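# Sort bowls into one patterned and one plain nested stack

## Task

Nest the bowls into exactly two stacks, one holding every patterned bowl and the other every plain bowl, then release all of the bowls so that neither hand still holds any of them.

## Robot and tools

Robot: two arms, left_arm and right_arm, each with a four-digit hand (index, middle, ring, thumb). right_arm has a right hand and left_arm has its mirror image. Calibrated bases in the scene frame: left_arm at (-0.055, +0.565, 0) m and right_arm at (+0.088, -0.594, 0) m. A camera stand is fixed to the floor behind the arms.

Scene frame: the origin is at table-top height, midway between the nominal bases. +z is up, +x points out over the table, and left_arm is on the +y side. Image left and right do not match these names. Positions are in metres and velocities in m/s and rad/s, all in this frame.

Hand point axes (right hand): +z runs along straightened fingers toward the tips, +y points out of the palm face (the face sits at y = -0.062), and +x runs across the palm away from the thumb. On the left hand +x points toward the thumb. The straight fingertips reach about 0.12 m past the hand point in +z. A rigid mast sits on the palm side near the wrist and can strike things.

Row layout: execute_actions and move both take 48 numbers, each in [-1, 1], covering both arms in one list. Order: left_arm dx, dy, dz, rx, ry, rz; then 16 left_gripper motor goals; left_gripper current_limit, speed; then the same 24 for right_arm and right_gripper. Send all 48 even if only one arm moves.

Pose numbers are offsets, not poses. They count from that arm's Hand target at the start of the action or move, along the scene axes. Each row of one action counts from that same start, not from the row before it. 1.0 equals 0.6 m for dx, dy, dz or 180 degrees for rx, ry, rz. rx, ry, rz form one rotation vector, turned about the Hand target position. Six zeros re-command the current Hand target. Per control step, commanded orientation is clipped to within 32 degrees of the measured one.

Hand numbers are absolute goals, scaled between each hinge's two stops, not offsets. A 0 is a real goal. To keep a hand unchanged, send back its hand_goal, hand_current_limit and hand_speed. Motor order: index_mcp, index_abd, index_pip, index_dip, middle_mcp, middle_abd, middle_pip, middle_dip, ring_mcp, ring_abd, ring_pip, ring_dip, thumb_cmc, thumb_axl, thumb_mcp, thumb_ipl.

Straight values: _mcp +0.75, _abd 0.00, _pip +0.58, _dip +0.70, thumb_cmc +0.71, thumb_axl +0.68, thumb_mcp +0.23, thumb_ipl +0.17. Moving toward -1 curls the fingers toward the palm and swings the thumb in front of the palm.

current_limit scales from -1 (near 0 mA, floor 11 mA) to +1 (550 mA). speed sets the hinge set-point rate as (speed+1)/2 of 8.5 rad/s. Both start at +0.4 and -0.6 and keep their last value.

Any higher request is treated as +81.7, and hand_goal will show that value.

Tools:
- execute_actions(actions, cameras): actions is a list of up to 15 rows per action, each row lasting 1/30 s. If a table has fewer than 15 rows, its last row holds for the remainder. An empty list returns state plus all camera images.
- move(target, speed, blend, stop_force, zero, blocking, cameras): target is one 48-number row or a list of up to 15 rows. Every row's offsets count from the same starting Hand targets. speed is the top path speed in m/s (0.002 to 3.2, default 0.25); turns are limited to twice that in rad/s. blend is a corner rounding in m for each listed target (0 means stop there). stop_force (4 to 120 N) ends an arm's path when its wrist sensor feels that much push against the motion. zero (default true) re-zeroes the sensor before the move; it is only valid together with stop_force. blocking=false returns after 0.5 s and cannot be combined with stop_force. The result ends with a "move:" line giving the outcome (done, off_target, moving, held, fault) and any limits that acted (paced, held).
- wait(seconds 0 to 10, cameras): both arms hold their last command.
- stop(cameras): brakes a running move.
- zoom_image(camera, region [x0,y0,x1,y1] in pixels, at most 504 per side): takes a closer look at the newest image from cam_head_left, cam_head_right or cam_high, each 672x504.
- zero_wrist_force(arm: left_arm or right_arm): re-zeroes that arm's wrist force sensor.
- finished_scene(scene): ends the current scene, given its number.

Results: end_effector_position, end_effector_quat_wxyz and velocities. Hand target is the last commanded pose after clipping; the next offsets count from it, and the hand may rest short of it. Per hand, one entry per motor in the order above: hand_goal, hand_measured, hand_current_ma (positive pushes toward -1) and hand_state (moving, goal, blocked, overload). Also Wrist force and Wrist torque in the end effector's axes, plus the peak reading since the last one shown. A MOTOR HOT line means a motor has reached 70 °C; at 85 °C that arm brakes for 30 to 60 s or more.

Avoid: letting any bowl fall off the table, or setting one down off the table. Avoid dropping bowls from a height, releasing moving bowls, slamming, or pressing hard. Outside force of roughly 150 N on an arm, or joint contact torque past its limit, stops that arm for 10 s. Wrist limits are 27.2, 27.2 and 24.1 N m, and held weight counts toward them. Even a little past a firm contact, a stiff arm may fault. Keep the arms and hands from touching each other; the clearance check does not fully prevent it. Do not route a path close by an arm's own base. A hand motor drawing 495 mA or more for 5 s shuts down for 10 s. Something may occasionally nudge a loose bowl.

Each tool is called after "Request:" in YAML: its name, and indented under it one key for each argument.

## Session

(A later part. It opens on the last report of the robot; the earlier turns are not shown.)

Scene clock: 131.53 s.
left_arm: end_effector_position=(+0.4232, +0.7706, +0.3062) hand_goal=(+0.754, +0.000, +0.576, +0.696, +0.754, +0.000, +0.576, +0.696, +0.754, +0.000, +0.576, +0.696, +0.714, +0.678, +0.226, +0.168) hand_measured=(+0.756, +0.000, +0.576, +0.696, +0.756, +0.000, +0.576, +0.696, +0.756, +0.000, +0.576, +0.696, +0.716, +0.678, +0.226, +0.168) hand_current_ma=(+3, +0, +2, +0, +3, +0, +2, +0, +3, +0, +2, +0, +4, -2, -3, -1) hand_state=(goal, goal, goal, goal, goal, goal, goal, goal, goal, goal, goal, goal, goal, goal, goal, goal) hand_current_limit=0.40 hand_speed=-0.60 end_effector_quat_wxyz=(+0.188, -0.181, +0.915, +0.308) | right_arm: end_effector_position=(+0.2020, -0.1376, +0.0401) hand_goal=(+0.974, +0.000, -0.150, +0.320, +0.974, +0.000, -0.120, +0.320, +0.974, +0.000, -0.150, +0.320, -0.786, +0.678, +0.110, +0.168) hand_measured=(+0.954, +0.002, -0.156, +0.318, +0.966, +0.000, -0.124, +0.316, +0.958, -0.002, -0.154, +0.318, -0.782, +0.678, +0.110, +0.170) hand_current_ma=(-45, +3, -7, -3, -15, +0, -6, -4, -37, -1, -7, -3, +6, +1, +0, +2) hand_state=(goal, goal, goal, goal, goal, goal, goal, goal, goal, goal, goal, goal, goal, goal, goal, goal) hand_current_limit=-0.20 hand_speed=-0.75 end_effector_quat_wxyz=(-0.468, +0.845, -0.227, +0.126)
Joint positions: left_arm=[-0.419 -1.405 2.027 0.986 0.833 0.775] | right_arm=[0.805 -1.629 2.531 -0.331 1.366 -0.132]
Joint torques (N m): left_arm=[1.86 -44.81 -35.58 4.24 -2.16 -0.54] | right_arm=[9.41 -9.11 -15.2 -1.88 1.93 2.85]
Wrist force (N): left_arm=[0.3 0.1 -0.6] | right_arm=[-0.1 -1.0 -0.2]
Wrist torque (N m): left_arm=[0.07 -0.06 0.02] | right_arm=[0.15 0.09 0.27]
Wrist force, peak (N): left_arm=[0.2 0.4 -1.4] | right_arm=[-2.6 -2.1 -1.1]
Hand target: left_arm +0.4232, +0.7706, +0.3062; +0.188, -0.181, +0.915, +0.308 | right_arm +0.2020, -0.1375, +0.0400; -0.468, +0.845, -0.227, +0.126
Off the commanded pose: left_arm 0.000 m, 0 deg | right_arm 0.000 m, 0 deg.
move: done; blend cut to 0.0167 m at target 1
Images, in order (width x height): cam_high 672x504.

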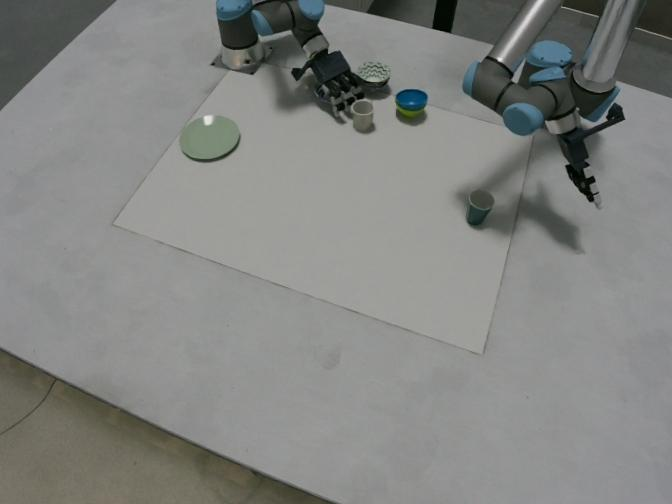

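Request:
execute_actions:
  actions:
    - [[0,0,0,0,0,0,0.754,0,0.576,0.696,0.754,0,0.576,0.696,0.754,0,0.576,0.696,0.714,0.678,0.226,0.168,0.4,-0.6,0,0,0,0,0,0,0.84,0,-0.45,0.2,0.973,0,-0.48,0.35,0.84,0,-0.45,0.2,-0.786,0.678,0.05,0.168,-0.2,-0.75]]
    - [[0,0,0,0,0,0,0.754,0,0.576,0.696,0.754,0,0.576,0.696,0.754,0,0.576,0.696,0.714,0.678,0.226,0.168,0.4,-0.6,0,0,0,0,0,0,0.82,0,-0.68,0.18,0.973,0,-0.72,0.38,0.82,0,-0.68,0.18,-0.786,0.678,-0.19,0.168,-0.4,-0.88]]
    - [[0,0,0,0,0,0,0.754,0,0.576,0.696,0.754,0,0.576,0.696,0.754,0,0.576,0.696,0.714,0.678,0.226,0.168,0.4,-0.6,0,0,0,0,0,0,0.82,0,-0.68,0.18,0.973,0,-0.72,0.38,0.82,0,-0.68,0.18,-0.786,0.678,-0.19,0.168,-0.4,-0.88]]
  cameras: ["cam_high"]

Request:
zoom_image:
  camera: "cam_high"
  region: [290, 45, 410, 135]

Scene clock: 133.40 s.
left_arm: end_effector_position=(+0.4232, +0.7706, +0.3062) hand_goal=(+0.754, +0.000, +0.576, +0.696, +0.754, +0.000, +0.576, +0.696, +0.754, +0.000, +0.576, +0.696, +0.714, +0.678, +0.226, +0.168) hand_measured=(+0.756, +0.000, +0.576, +0.696, +0.756, +0.000, +0.576, +0.696, +0.756, +0.000, +0.576, +0.696, +0.716, +0.678, +0.226, +0.168) hand_current_ma=(+3, +0, +2, +0, +3, +0, +2, +0, +3, +0, +2, +0, +4, -2, -3, -1) hand_state=(goal, goal, goal, goal, goal, goal, goal, goal, goal, goal, goal, goal, goal, goal, goal, goal) hand_current_limit=0.40 hand_speed=-0.60 end_effector_quat_wxyz=(+0.188, -0.181, +0.915, +0.308) | right_arm: end_effector_position=(+0.2020, -0.1375, +0.0400) hand_goal=(+0.820, +0.000, -0.680, +0.180, +0.974, +0.000, -0.720, +0.380, +0.820, +0.000, -0.680, +0.180, -0.786, +0.678, -0.190, +0.168) hand_measured=(+0.824, +0.002, -0.648, +0.184, +0.984, +0.000, -0.684, +0.386, +0.832, -0.006, -0.626, +0.188, -0.764, +0.678, +0.064, +0.184) hand_current_ma=(+6, +3, +79, +5, +21, +0, +93, +10, +26, -7, +155, +15, +48, +1, +165, +45) hand_state=(goal, goal, blocked, goal, goal, goal, blocked, goal, goal, goal, blocked, goal, blocked, goal, blocked, goal) hand_current_limit=-0.40 hand_speed=-0.88 end_effector_quat_wxyz=(-0.468, +0.845, -0.227, +0.126)
Joint positions: left_arm=[-0.419 -1.405 2.027 0.986 0.833 0.775] | right_arm=[0.805 -1.628 2.531 -0.331 1.366 -0.132]
Joint torques (N m): left_arm=[-2.02 -45.44 -34.37 4.19 -2.12 -0.35] | right_arm=[10.68 -11.18 -17.43 -0.84 1.51 2.79]
Wrist force (N): left_arm=[-0.2 0.1 -0.8] | right_arm=[0.2 -0.3 0.5]
Wrist torque (N m): left_arm=[0.08 0.00 -0.02] | right_arm=[0.17 0.04 0.31]
Wrist force, peak (N): left_arm=[0.0 0.8 -1.3] | right_arm=[0.3 -1.2 -0.2]
Hand target: left_arm +0.4232, +0.7706, +0.3062; +0.188, -0.181, +0.915, +0.308 | right_arm +0.2020, -0.1375, +0.0400; -0.468, +0.845, -0.227, +0.126
Off the commanded pose: left_arm 0.000 m, 0 deg | right_arm 0.000 m, 0 deg.
Step readings (end_effector_position of left_arm | right_arm):
0: (+0.4232, +0.7706, +0.3062) | (+0.2020, -0.1376, +0.0401)
1: (+0.4232, +0.7706, +0.3062) | (+0.2020, -0.1376, +0.0401)
2: (+0.4232, +0.7706, +0.3062) | (+0.2020, -0.1375, +0.0401)
4: (+0.4232, +0.7706, +0.3062) | (+0.2020, -0.1375, +0.0400)
8: (+0.4232, +0.7706, +0.3062) | (+0.2020, -0.1376, +0.0400)
15: (+0.4232, +0.7706, +0.3062) | (+0.2020, -0.1375, +0.0400)
16: (+0.4232, +0.7706, +0.3062) | (+0.2020, -0.1375, +0.0400)
17: (+0.4232, +0.7706, +0.3062) | (+0.2020, -0.1375, +0.0400)
19: (+0.4232, +0.7706, +0.3062) | (+0.2020, -0.1375, +0.0400)
23: (+0.4232, +0.7706, +0.3062) | (+0.2020, -0.1375, +0.0400)
30: (+0.4232, +0.7706, +0.3062) | (+0.2020, -0.1375, +0.0400)
31: (+0.4232, +0.7706, +0.3062) | (+0.2020, -0.1375, +0.0400)
32: (+0.4232, +0.7706, +0.3062) | (+0.2020, -0.1375, +0.0400)
34: (+0.4232, +0.7706, +0.3062) | (+0.2020, -0.1375, +0.0400)
38: (+0.4232, +0.7706, +0.3062) | (+0.2020, -0.1375, +0.0400)
45: (+0.4232, +0.7706, +0.3062) | (+0.2020, -0.1375, +0.0400)
Images, in order (width x height): cam_high 672x504.

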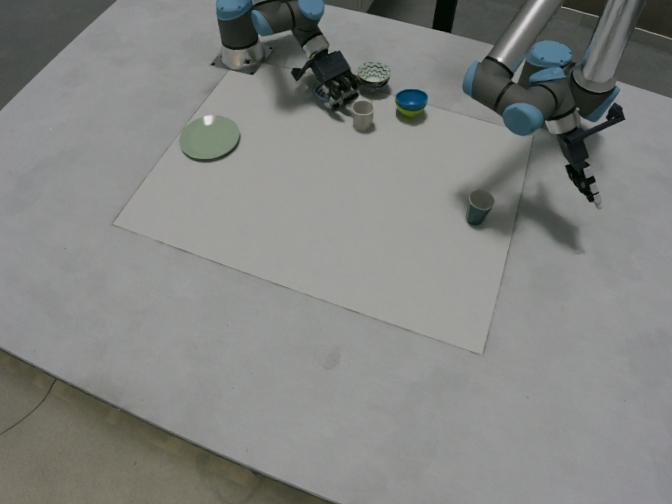

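Scaled by 4.200.

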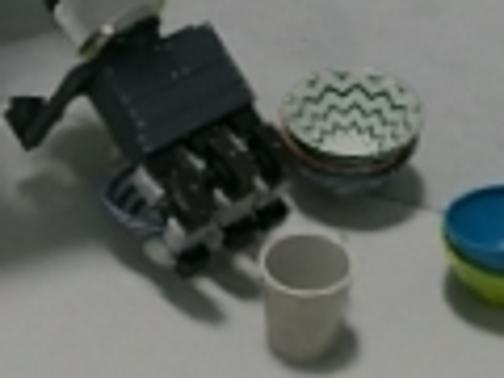

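Request:
execute_actions:
  actions:
    - [[0,0,0,0,0,0,0.754,0,0.576,0.696,0.754,0,0.576,0.696,0.754,0,0.576,0.696,0.714,0.678,0.226,0.168,0.4,-0.6,0,0,0,0,0,0,0.82,0,-0.68,0.18,0.973,0,-0.72,0.38,0.82,0,-0.68,0.18,-0.786,0.678,-0.19,0.168,0.35,-0.88]]
    - [[0,0,0,0,0,0,0.754,0,0.576,0.696,0.754,0,0.576,0.696,0.754,0,0.576,0.696,0.714,0.678,0.226,0.168,0.4,-0.6,0,0,0,0,0,0,0.82,0,-0.68,0.18,0.973,0,-0.72,0.38,0.82,0,-0.68,0.18,-0.786,0.678,-0.19,0.168,0.35,-0.88]]

Request:
move:
  target: [0,0,0,0,0,0,0.754,0,0.576,0.696,0.754,0,0.576,0.696,0.754,0,0.576,0.696,0.714,0.678,0.226,0.168,0.4,-0.6,0,0,0.0333,0,0,0,0.82,0,-0.68,0.18,0.973,0,-0.72,0.38,0.82,0,-0.68,0.18,-0.786,0.678,-0.19,0.168,0.35,-0.88]
  speed: 0.05
  cameras: ["cam_high"]

Request:
zoom_image:
  camera: "cam_high"
  region: [290, 45, 410, 135]

Scene clock: 134.97 s.
left_arm: end_effector_position=(+0.4232, +0.7706, +0.3062) hand_goal=(+0.754, +0.000, +0.576, +0.696, +0.754, +0.000, +0.576, +0.696, +0.754, +0.000, +0.576, +0.696, +0.714, +0.678, +0.226, +0.168) hand_measured=(+0.756, +0.000, +0.576, +0.696, +0.756, +0.000, +0.576, +0.696, +0.756, +0.000, +0.576, +0.696, +0.716, +0.678, +0.226, +0.168) hand_current_ma=(+3, +0, +2, +0, +3, +0, +2, +0, +3, +0, +2, +0, +4, -2, -3, -1) hand_state=(goal, goal, goal, goal, goal, goal, goal, goal, goal, goal, goal, goal, goal, goal, goal, goal) hand_current_limit=0.40 hand_speed=-0.60 end_effector_quat_wxyz=(+0.188, -0.181, +0.915, +0.308) | right_arm: end_effector_position=(+0.2020, -0.1375, +0.0400) hand_goal=(+0.820, +0.000, -0.680, +0.180, +0.974, +0.000, -0.720, +0.380, +0.820, +0.000, -0.680, +0.180, -0.786, +0.678, -0.190, +0.168) hand_measured=(+0.824, +0.002, -0.648, +0.184, +0.984, +0.000, -0.684, +0.386, +0.832, -0.006, -0.626, +0.188, -0.764, +0.678, +0.064, +0.184) hand_current_ma=(+6, +3, +79, +5, +21, +0, +93, +10, +26, -7, +155, +15, +48, +1, +371, +45) hand_state=(goal, goal, blocked, goal, goal, goal, blocked, goal, goal, goal, blocked, goal, blocked, goal, blocked, goal) hand_current_limit=0.35 hand_speed=-0.88 end_effector_quat_wxyz=(-0.468, +0.845, -0.227, +0.126)
Joint positions: left_arm=[-0.419 -1.405 2.027 0.986 0.833 0.775] | right_arm=[0.805 -1.628 2.531 -0.331 1.366 -0.132]
Joint torques (N m): left_arm=[-1.05 -45.57 -35.06 4.54 -2.03 -0.4] | right_arm=[9.23 -12.94 -19.51 0.13 0.89 2.14]
Wrist force (N): left_arm=[-0.1 0.3 -1.3] | right_arm=[0.0 -0.1 0.1]
Wrist torque (N m): left_arm=[0.15 -0.03 -0.01] | right_arm=[0.23 0.07 0.29]
Wrist force, peak (N): left_arm=[-0.4 0.1 -1.3] | right_arm=[0.0 -0.7 0.4]
Hand target: left_arm +0.4232, +0.7706, +0.3062; +0.188, -0.181, +0.915, +0.308 | right_arm +0.2020, -0.1375, +0.0400; -0.468, +0.845, -0.227, +0.126
Off the commanded pose: left_arm 0.000 m, 0 deg | right_arm 0.000 m, 0 deg.
Step readings (end_effector_position of left_arm | right_arm):
0: (+0.4232, +0.7706, +0.3062) | (+0.2020, -0.1375, +0.0400)
1: (+0.4232, +0.7706, +0.3062) | (+0.2020, -0.1375, +0.0400)
2: (+0.4232, +0.7706, +0.3062) | (+0.2020, -0.1375, +0.0400)
4: (+0.4232, +0.7706, +0.3062) | (+0.2020, -0.1375, +0.0400)
8: (+0.4232, +0.7706, +0.3062) | (+0.2020, -0.1375, +0.0400)
15: (+0.4232, +0.7706, +0.3062) | (+0.2020, -0.1375, +0.0400)
16: (+0.4232, +0.7706, +0.3062) | (+0.2020, -0.1375, +0.0400)
17: (+0.4232, +0.7706, +0.3062) | (+0.2020, -0.1375, +0.0400)
19: (+0.4232, +0.7706, +0.3062) | (+0.2020, -0.1375, +0.0400)
23: (+0.4232, +0.7706, +0.3062) | (+0.2020, -0.1375, +0.0400)
30: (+0.4232, +0.7706, +0.3062) | (+0.2020, -0.1375, +0.0400)

Scene clock: 135.93 s.
left_arm: end_effector_position=(+0.4232, +0.7706, +0.3062) hand_goal=(+0.754, +0.000, +0.576, +0.696, +0.754, +0.000, +0.576, +0.696, +0.754, +0.000, +0.576, +0.696, +0.714, +0.678, +0.226, +0.168) hand_measured=(+0.756, +0.000, +0.576, +0.696, +0.756, +0.000, +0.576, +0.696, +0.756, +0.000, +0.576, +0.696, +0.716, +0.678, +0.226, +0.168) hand_current_ma=(+3, +0, +2, +0, +3, +0, +2, +0, +3, +0, +2, +0, +4, -2, -3, -1) hand_state=(goal, goal, goal, goal, goal, goal, goal, goal, goal, goal, goal, goal, goal, goal, goal, goal) hand_current_limit=0.40 hand_speed=-0.60 end_effector_quat_wxyz=(+0.188, -0.181, +0.915, +0.308) | right_arm: end_effector_position=(+0.2020, -0.1375, +0.0599) hand_goal=(+0.820, +0.000, -0.680, +0.180, +0.974, +0.000, -0.720, +0.380, +0.820, +0.000, -0.680, +0.180, -0.786, +0.678, -0.190, +0.168) hand_measured=(+0.824, +0.002, -0.648, +0.186, +0.986, +0.000, -0.684, +0.388, +0.832, -0.006, -0.626, +0.190, -0.764, +0.680, +0.064, +0.184) hand_current_ma=(+7, +3, +79, +7, +22, +0, +91, +11, +26, -7, +154, +17, +50, +2, +371, +45) hand_state=(goal, goal, blocked, goal, goal, goal, blocked, goal, goal, goal, blocked, goal, blocked, goal, blocked, goal) hand_current_limit=0.35 hand_speed=-0.88 end_effector_quat_wxyz=(-0.468, +0.845, -0.227, +0.126)
Joint positions: left_arm=[-0.419 -1.405 2.027 0.986 0.833 0.775] | right_arm=[0.805 -1.671 2.515 -0.271 1.366 -0.132]
Joint torques (N m): left_arm=[-1.7 -44.77 -35.16 4.56 -1.97 -0.42] | right_arm=[-6.44 -38.59 -43.83 3.15 -1.59 -0.21]
Wrist force (N): left_arm=[0.1 0.2 -0.9] | right_arm=[0.0 1.0 0.8]
Wrist torque (N m): left_arm=[0.10 -0.04 0.00] | right_arm=[0.24 0.07 0.34]
Wrist force, peak (N): left_arm=[0.1 0.9 -1.3] | right_arm=[-0.3 1.8 0.9]
Hand target: left_arm +0.4232, +0.7706, +0.3062; +0.188, -0.181, +0.915, +0.308 | right_arm +0.2020, -0.1375, +0.0600; -0.468, +0.845, -0.227, +0.126
Off the commanded pose: left_arm 0.000 m, 0 deg | right_arm 0.000 m, 0 deg.
move: done
Images, in order (width x height): cam_high 672x504.

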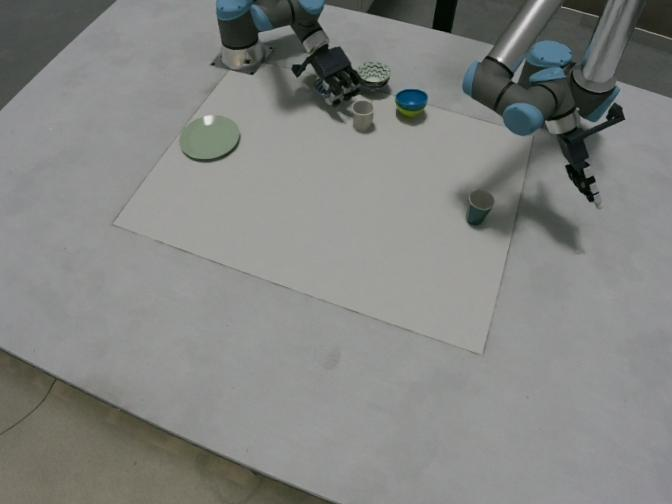

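Scaled by 4.200.

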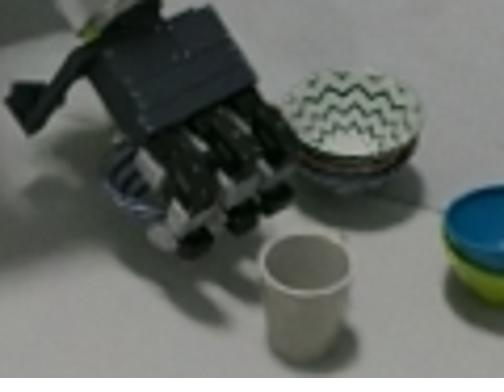

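Request:
move:
  target:
    - [0,0,0,0,0,0,0.754,0,0.576,0.696,0.754,0,0.576,0.696,0.754,0,0.576,0.696,0.714,0.678,0.226,0.168,0.4,-0.6,0,0,0.1333,0,0,0,0.82,0,-0.68,0.18,0.973,0,-0.72,0.38,0.82,0,-0.68,0.18,-0.786,0.678,-0.19,0.168,0.35,-0.88]
    - [0,0,0,0,0,0,0.754,0,0.576,0.696,0.754,0,0.576,0.696,0.754,0,0.576,0.696,0.714,0.678,0.226,0.168,0.4,-0.6,-0.225,0.1992,0.1333,0,0,0,0.82,0,-0.68,0.18,0.973,0,-0.72,0.38,0.82,0,-0.68,0.18,-0.786,0.678,-0.19,0.168,0.35,-0.88]
    - [0,0,0,0,0,0,0.754,0,0.576,0.696,0.754,0,0.576,0.696,0.754,0,0.576,0.696,0.714,0.678,0.226,0.168,0.4,-0.6,-0.225,0.1992,0.09,0,0,0,0.82,0,-0.68,0.18,0.973,0,-0.72,0.38,0.82,0,-0.68,0.18,-0.786,0.678,-0.19,0.168,0.35,-0.88]
  speed: [0.12, 0.2, 0.1]
  blend: [0.025, 0.01, 0]
  cameras: ["cam_high"]

Request:
zoom_image:
  camera: "cam_high"
  region: [310, 20, 430, 110]

Scene clock: 138.80 s.
left_arm: end_effector_position=(+0.4232, +0.7706, +0.3062) hand_goal=(+0.754, +0.000, +0.576, +0.696, +0.754, +0.000, +0.576, +0.696, +0.754, +0.000, +0.576, +0.696, +0.714, +0.678, +0.226, +0.168) hand_measured=(+0.756, +0.000, +0.576, +0.696, +0.756, +0.000, +0.576, +0.696, +0.756, +0.000, +0.576, +0.696, +0.716, +0.678, +0.226, +0.168) hand_current_ma=(+3, +0, +2, +0, +3, +0, +2, +0, +3, +0, +2, +0, +4, -2, -3, -1) hand_state=(goal, goal, goal, goal, goal, goal, goal, goal, goal, goal, goal, goal, goal, goal, goal, goal) hand_current_limit=0.40 hand_speed=-0.60 end_effector_quat_wxyz=(+0.188, -0.181, +0.915, +0.308) | right_arm: end_effector_position=(+0.0670, -0.0181, +0.1142) hand_goal=(+0.820, +0.000, -0.680, +0.180, +0.974, +0.000, -0.720, +0.380, +0.820, +0.000, -0.680, +0.180, -0.786, +0.678, -0.190, +0.168) hand_measured=(+0.826, +0.002, -0.648, +0.186, +0.986, +0.000, -0.684, +0.388, +0.832, -0.006, -0.626, +0.190, -0.764, +0.680, +0.064, +0.184) hand_current_ma=(+8, +3, +79, +8, +23, +0, +91, +12, +26, -7, +152, +18, +52, +2, +371, +45) hand_state=(goal, goal, blocked, goal, goal, goal, blocked, goal, goal, goal, blocked, goal, blocked, goal, blocked, goal) hand_current_limit=0.35 hand_speed=-0.88 end_effector_quat_wxyz=(-0.468, +0.845, -0.227, +0.126)
Joint positions: left_arm=[-0.419 -1.405 2.027 0.986 0.833 0.775] | right_arm=[1.353 -1.523 2.24 -0.137 1.829 0.165]
Joint torques (N m): left_arm=[-0.11 -45.99 -35.09 4.07 -1.85 -0.11] | right_arm=[11.75 -29.55 -22.71 -1.71 3.05 2.78]
Wrist force (N): left_arm=[0.0 0.8 -0.9] | right_arm=[-0.1 1.2 0.3]
Wrist torque (N m): left_arm=[0.18 -0.03 -0.01] | right_arm=[0.30 0.02 0.30]
Wrist force, peak (N): left_arm=[-0.4 0.0 -1.4] | right_arm=[-0.4 2.0 1.0]
Hand target: left_arm +0.4232, +0.7706, +0.3062; +0.188, -0.181, +0.915, +0.308 | right_arm +0.0670, -0.0180, +0.1140; -0.468, +0.845, -0.227, +0.126
Off the commanded pose: left_arm 0.000 m, 0 deg | right_arm 0.000 m, 0 deg.
move: done
Images, in order (width x height): cam_high 672x504.

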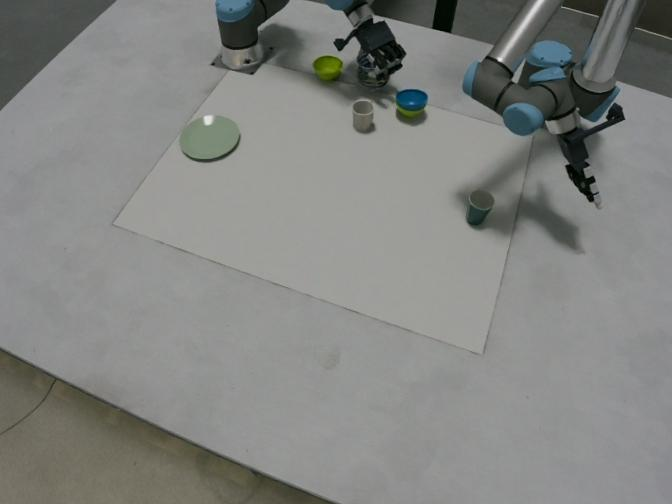

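Scaled by 4.200.

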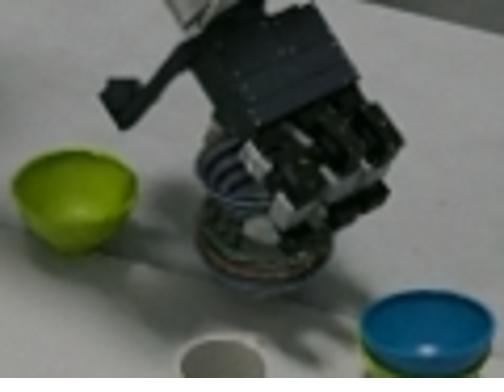

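Request:
move:
  target:
    - [0,0,0,0,0,0,0.754,0,0.576,0.696,0.754,0,0.576,0.696,0.754,0,0.576,0.696,0.714,0.678,0.226,0.168,0.4,-0.6,-0.002,0.006,-0.01,0,0,0,0.82,0,-0.68,0.18,0.973,0,-0.72,0.38,0.82,0,-0.68,0.18,-0.786,0.678,-0.19,0.168,0.35,-0.88]
    - [0,0,0,0,0,0,0.754,0,0.576,0.696,0.754,0,0.576,0.696,0.754,0,0.576,0.696,0.714,0.678,0.226,0.168,0.4,-0.6,-0.002,0.006,-0.075,0,0,0,0.82,0,-0.68,0.18,0.973,0,-0.72,0.38,0.82,0,-0.68,0.18,-0.786,0.678,-0.19,0.168,0.35,-0.88]
  speed: [0.05, 0.03]
  stop_force: 4
  cameras: ["cam_high"]

Request:
zoom_image:
  camera: "cam_high"
  region: [310, 20, 430, 110]

Scene clock: 141.00 s.
left_arm: end_effector_position=(+0.4232, +0.7706, +0.3062) hand_goal=(+0.754, +0.000, +0.576, +0.696, +0.754, +0.000, +0.576, +0.696, +0.754, +0.000, +0.576, +0.696, +0.714, +0.678, +0.226, +0.168) hand_measured=(+0.756, +0.000, +0.576, +0.696, +0.756, +0.000, +0.576, +0.696, +0.756, +0.000, +0.576, +0.696, +0.716, +0.678, +0.226, +0.168) hand_current_ma=(+3, +0, +2, +0, +3, +0, +2, +0, +3, +0, +2, +0, +4, -2, -3, -1) hand_state=(goal, goal, goal, goal, goal, goal, goal, goal, goal, goal, goal, goal, goal, goal, goal, goal) hand_current_limit=0.40 hand_speed=-0.60 end_effector_quat_wxyz=(+0.188, -0.181, +0.915, +0.308) | right_arm: end_effector_position=(+0.0658, -0.0145, +0.0950) hand_goal=(+0.820, +0.000, -0.680, +0.180, +0.974, +0.000, -0.720, +0.380, +0.820, +0.000, -0.680, +0.180, -0.786, +0.678, -0.190, +0.168) hand_measured=(+0.840, +0.002, -0.674, +0.178, +0.984, +0.000, -0.696, +0.390, +0.836, -0.004, -0.640, +0.190, -0.760, +0.680, +0.064, +0.188) hand_current_ma=(+46, +2, +8, -2, +19, +0, +53, +16, +33, -5, +103, +17, +59, +3, +371, +60) hand_state=(blocked, goal, goal, goal, goal, goal, blocked, goal, goal, goal, blocked, goal, blocked, goal, blocked, goal) hand_current_limit=0.35 hand_speed=-0.88 end_effector_quat_wxyz=(-0.468, +0.845, -0.227, +0.126)
Joint positions: left_arm=[-0.419 -1.405 2.027 0.986 0.833 0.775] | right_arm=[1.358 -1.489 2.249 -0.178 1.833 0.167]
Joint torques (N m): left_arm=[-0.27 -46.46 -35.14 4.14 -1.73 -0.51] | right_arm=[5.26 -55.7 -46.18 1.81 -0.25 2.34]
Wrist force (N): left_arm=[-0.2 0.2 -1.1] | right_arm=[0.2 0.7 -0.4]
Wrist torque (N m): left_arm=[0.12 -0.01 -0.02] | right_arm=[0.30 0.05 0.33]
Wrist force, peak (N): left_arm=[-0.3 0.2 -1.5] | right_arm=[-0.4 -4.2 -3.0]
Hand target: left_arm +0.4232, +0.7706, +0.3062; +0.188, -0.181, +0.915, +0.308 | right_arm +0.0658, -0.0145, +0.0950; -0.468, +0.845, -0.227, +0.126 (not the last commanded pose)
Off the commanded pose: left_arm 0.000 m, 0 deg | right_arm 0.026 m, 0 deg.
move: contact (right_arm); path passed 1 of 2 targets
Images, in order (width x height): cam_high 672x504.

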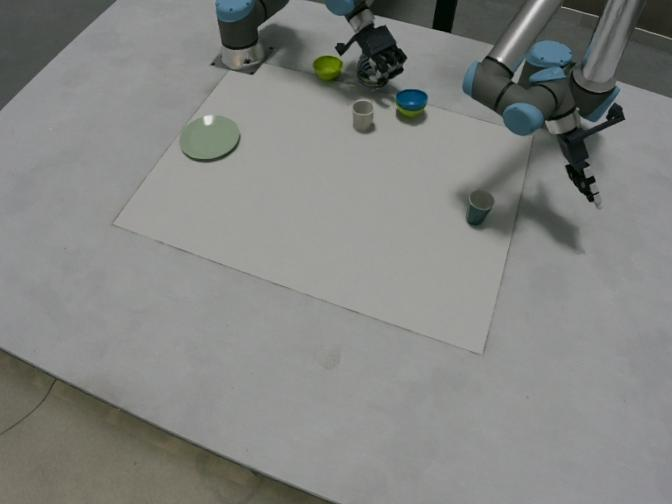

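Scaled by 4.200.

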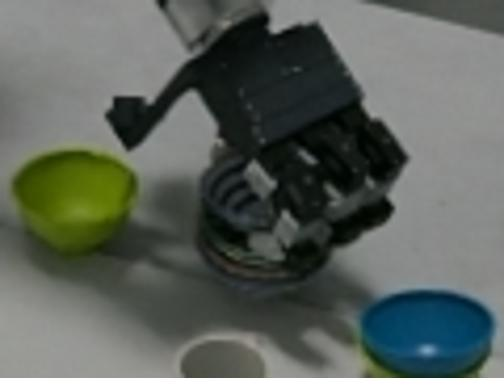

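Request:
zoom_image:
  camera: "cam_high"
  region: [345, 45, 405, 95]

Scaled by 8.400.

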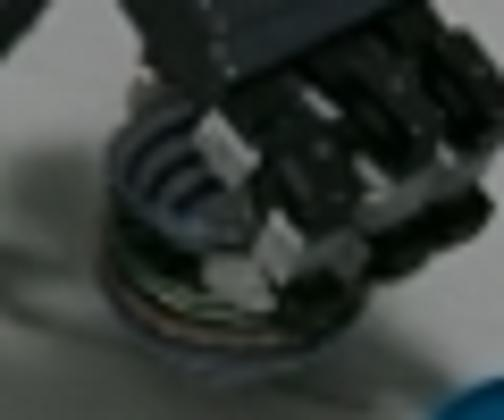

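Request:
move:
  target:
    - [0,0,0,0,0,0,0.754,0,0.576,0.696,0.754,0,0.576,0.696,0.754,0,0.576,0.696,0.714,0.678,0.226,0.168,0.4,-0.6,-0.004,-0.0085,0.013,0,0,0,0.82,0,-0.68,0.18,0.973,0,-0.72,0.38,0.82,0,-0.68,0.18,-0.786,0.678,-0.19,0.168,0.35,-0.88]
    - [0,0,0,0,0,0,0.754,0,0.576,0.696,0.754,0,0.576,0.696,0.754,0,0.576,0.696,0.714,0.678,0.226,0.168,0.4,-0.6,-0.004,-0.0085,-0.042,0,0,0,0.82,0,-0.68,0.18,0.973,0,-0.72,0.38,0.82,0,-0.68,0.18,-0.786,0.678,-0.19,0.168,0.35,-0.88]
  speed: [0.05, 0.03]
  stop_force: 5
  cameras: ["cam_high"]

Request:
zoom_image:
  camera: "cam_high"
  region: [345, 45, 405, 95]

Scene clock: 145.40 s.
left_arm: end_effector_position=(+0.4232, +0.7706, +0.3062) hand_goal=(+0.754, +0.000, +0.576, +0.696, +0.754, +0.000, +0.576, +0.696, +0.754, +0.000, +0.576, +0.696, +0.714, +0.678, +0.226, +0.168) hand_measured=(+0.756, +0.000, +0.576, +0.696, +0.756, +0.000, +0.576, +0.696, +0.756, +0.000, +0.576, +0.696, +0.716, +0.678, +0.226, +0.168) hand_current_ma=(+3, +0, +2, +0, +3, +0, +2, +0, +3, +0, +2, +0, +4, -2, -3, -1) hand_state=(goal, goal, goal, goal, goal, goal, goal, goal, goal, goal, goal, goal, goal, goal, goal, goal) hand_current_limit=0.40 hand_speed=-0.60 end_effector_quat_wxyz=(+0.188, -0.181, +0.915, +0.308) | right_arm: end_effector_position=(+0.0634, -0.0195, +0.0935) hand_goal=(+0.820, +0.000, -0.680, +0.180, +0.974, +0.000, -0.720, +0.380, +0.820, +0.000, -0.680, +0.180, -0.786, +0.678, -0.190, +0.168) hand_measured=(+0.834, +0.002, -0.672, +0.180, +0.984, +0.000, -0.704, +0.390, +0.838, -0.004, -0.648, +0.190, -0.758, +0.680, +0.064, +0.188) hand_current_ma=(+26, +2, +11, +0, +20, +0, +34, +17, +38, -3, +76, +16, +66, +3, +371, +66) hand_state=(goal, goal, goal, goal, goal, goal, goal, goal, goal, goal, blocked, goal, blocked, goal, blocked, blocked) hand_current_limit=0.35 hand_speed=-0.88 end_effector_quat_wxyz=(-0.468, +0.845, -0.227, +0.126)
Joint positions: left_arm=[-0.419 -1.405 2.027 0.986 0.833 0.775] | right_arm=[1.361 -1.495 2.258 -0.182 1.836 0.169]
Joint torques (N m): left_arm=[-0.1 -45.77 -34.51 4.18 -2.33 -0.48] | right_arm=[3.17 -56.08 -46.5 1.82 -1 1.84]
Wrist force (N): left_arm=[-0.3 0.3 -0.8] | right_arm=[0.5 0.8 -0.4]
Wrist torque (N m): left_arm=[0.10 0.01 -0.03] | right_arm=[0.26 0.07 0.32]
Wrist force, peak (N): left_arm=[0.3 1.5 -0.7] | right_arm=[0.3 -6.1 -5.1]
Hand target: left_arm +0.4232, +0.7706, +0.3062; +0.188, -0.181, +0.915, +0.308 | right_arm +0.0634, -0.0195, +0.0935; -0.468, +0.845, -0.227, +0.126 (not the last commanded pose)
Off the commanded pose: left_arm 0.000 m, 0 deg | right_arm 0.024 m, 0 deg.
move: contact (right_arm); path passed 1 of 2 targets
Images, in order (width x height): cam_high 672x504.

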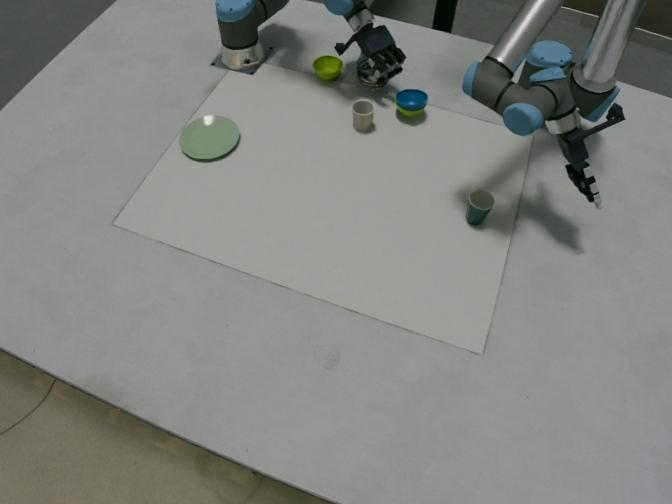

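Scaled by 8.400.

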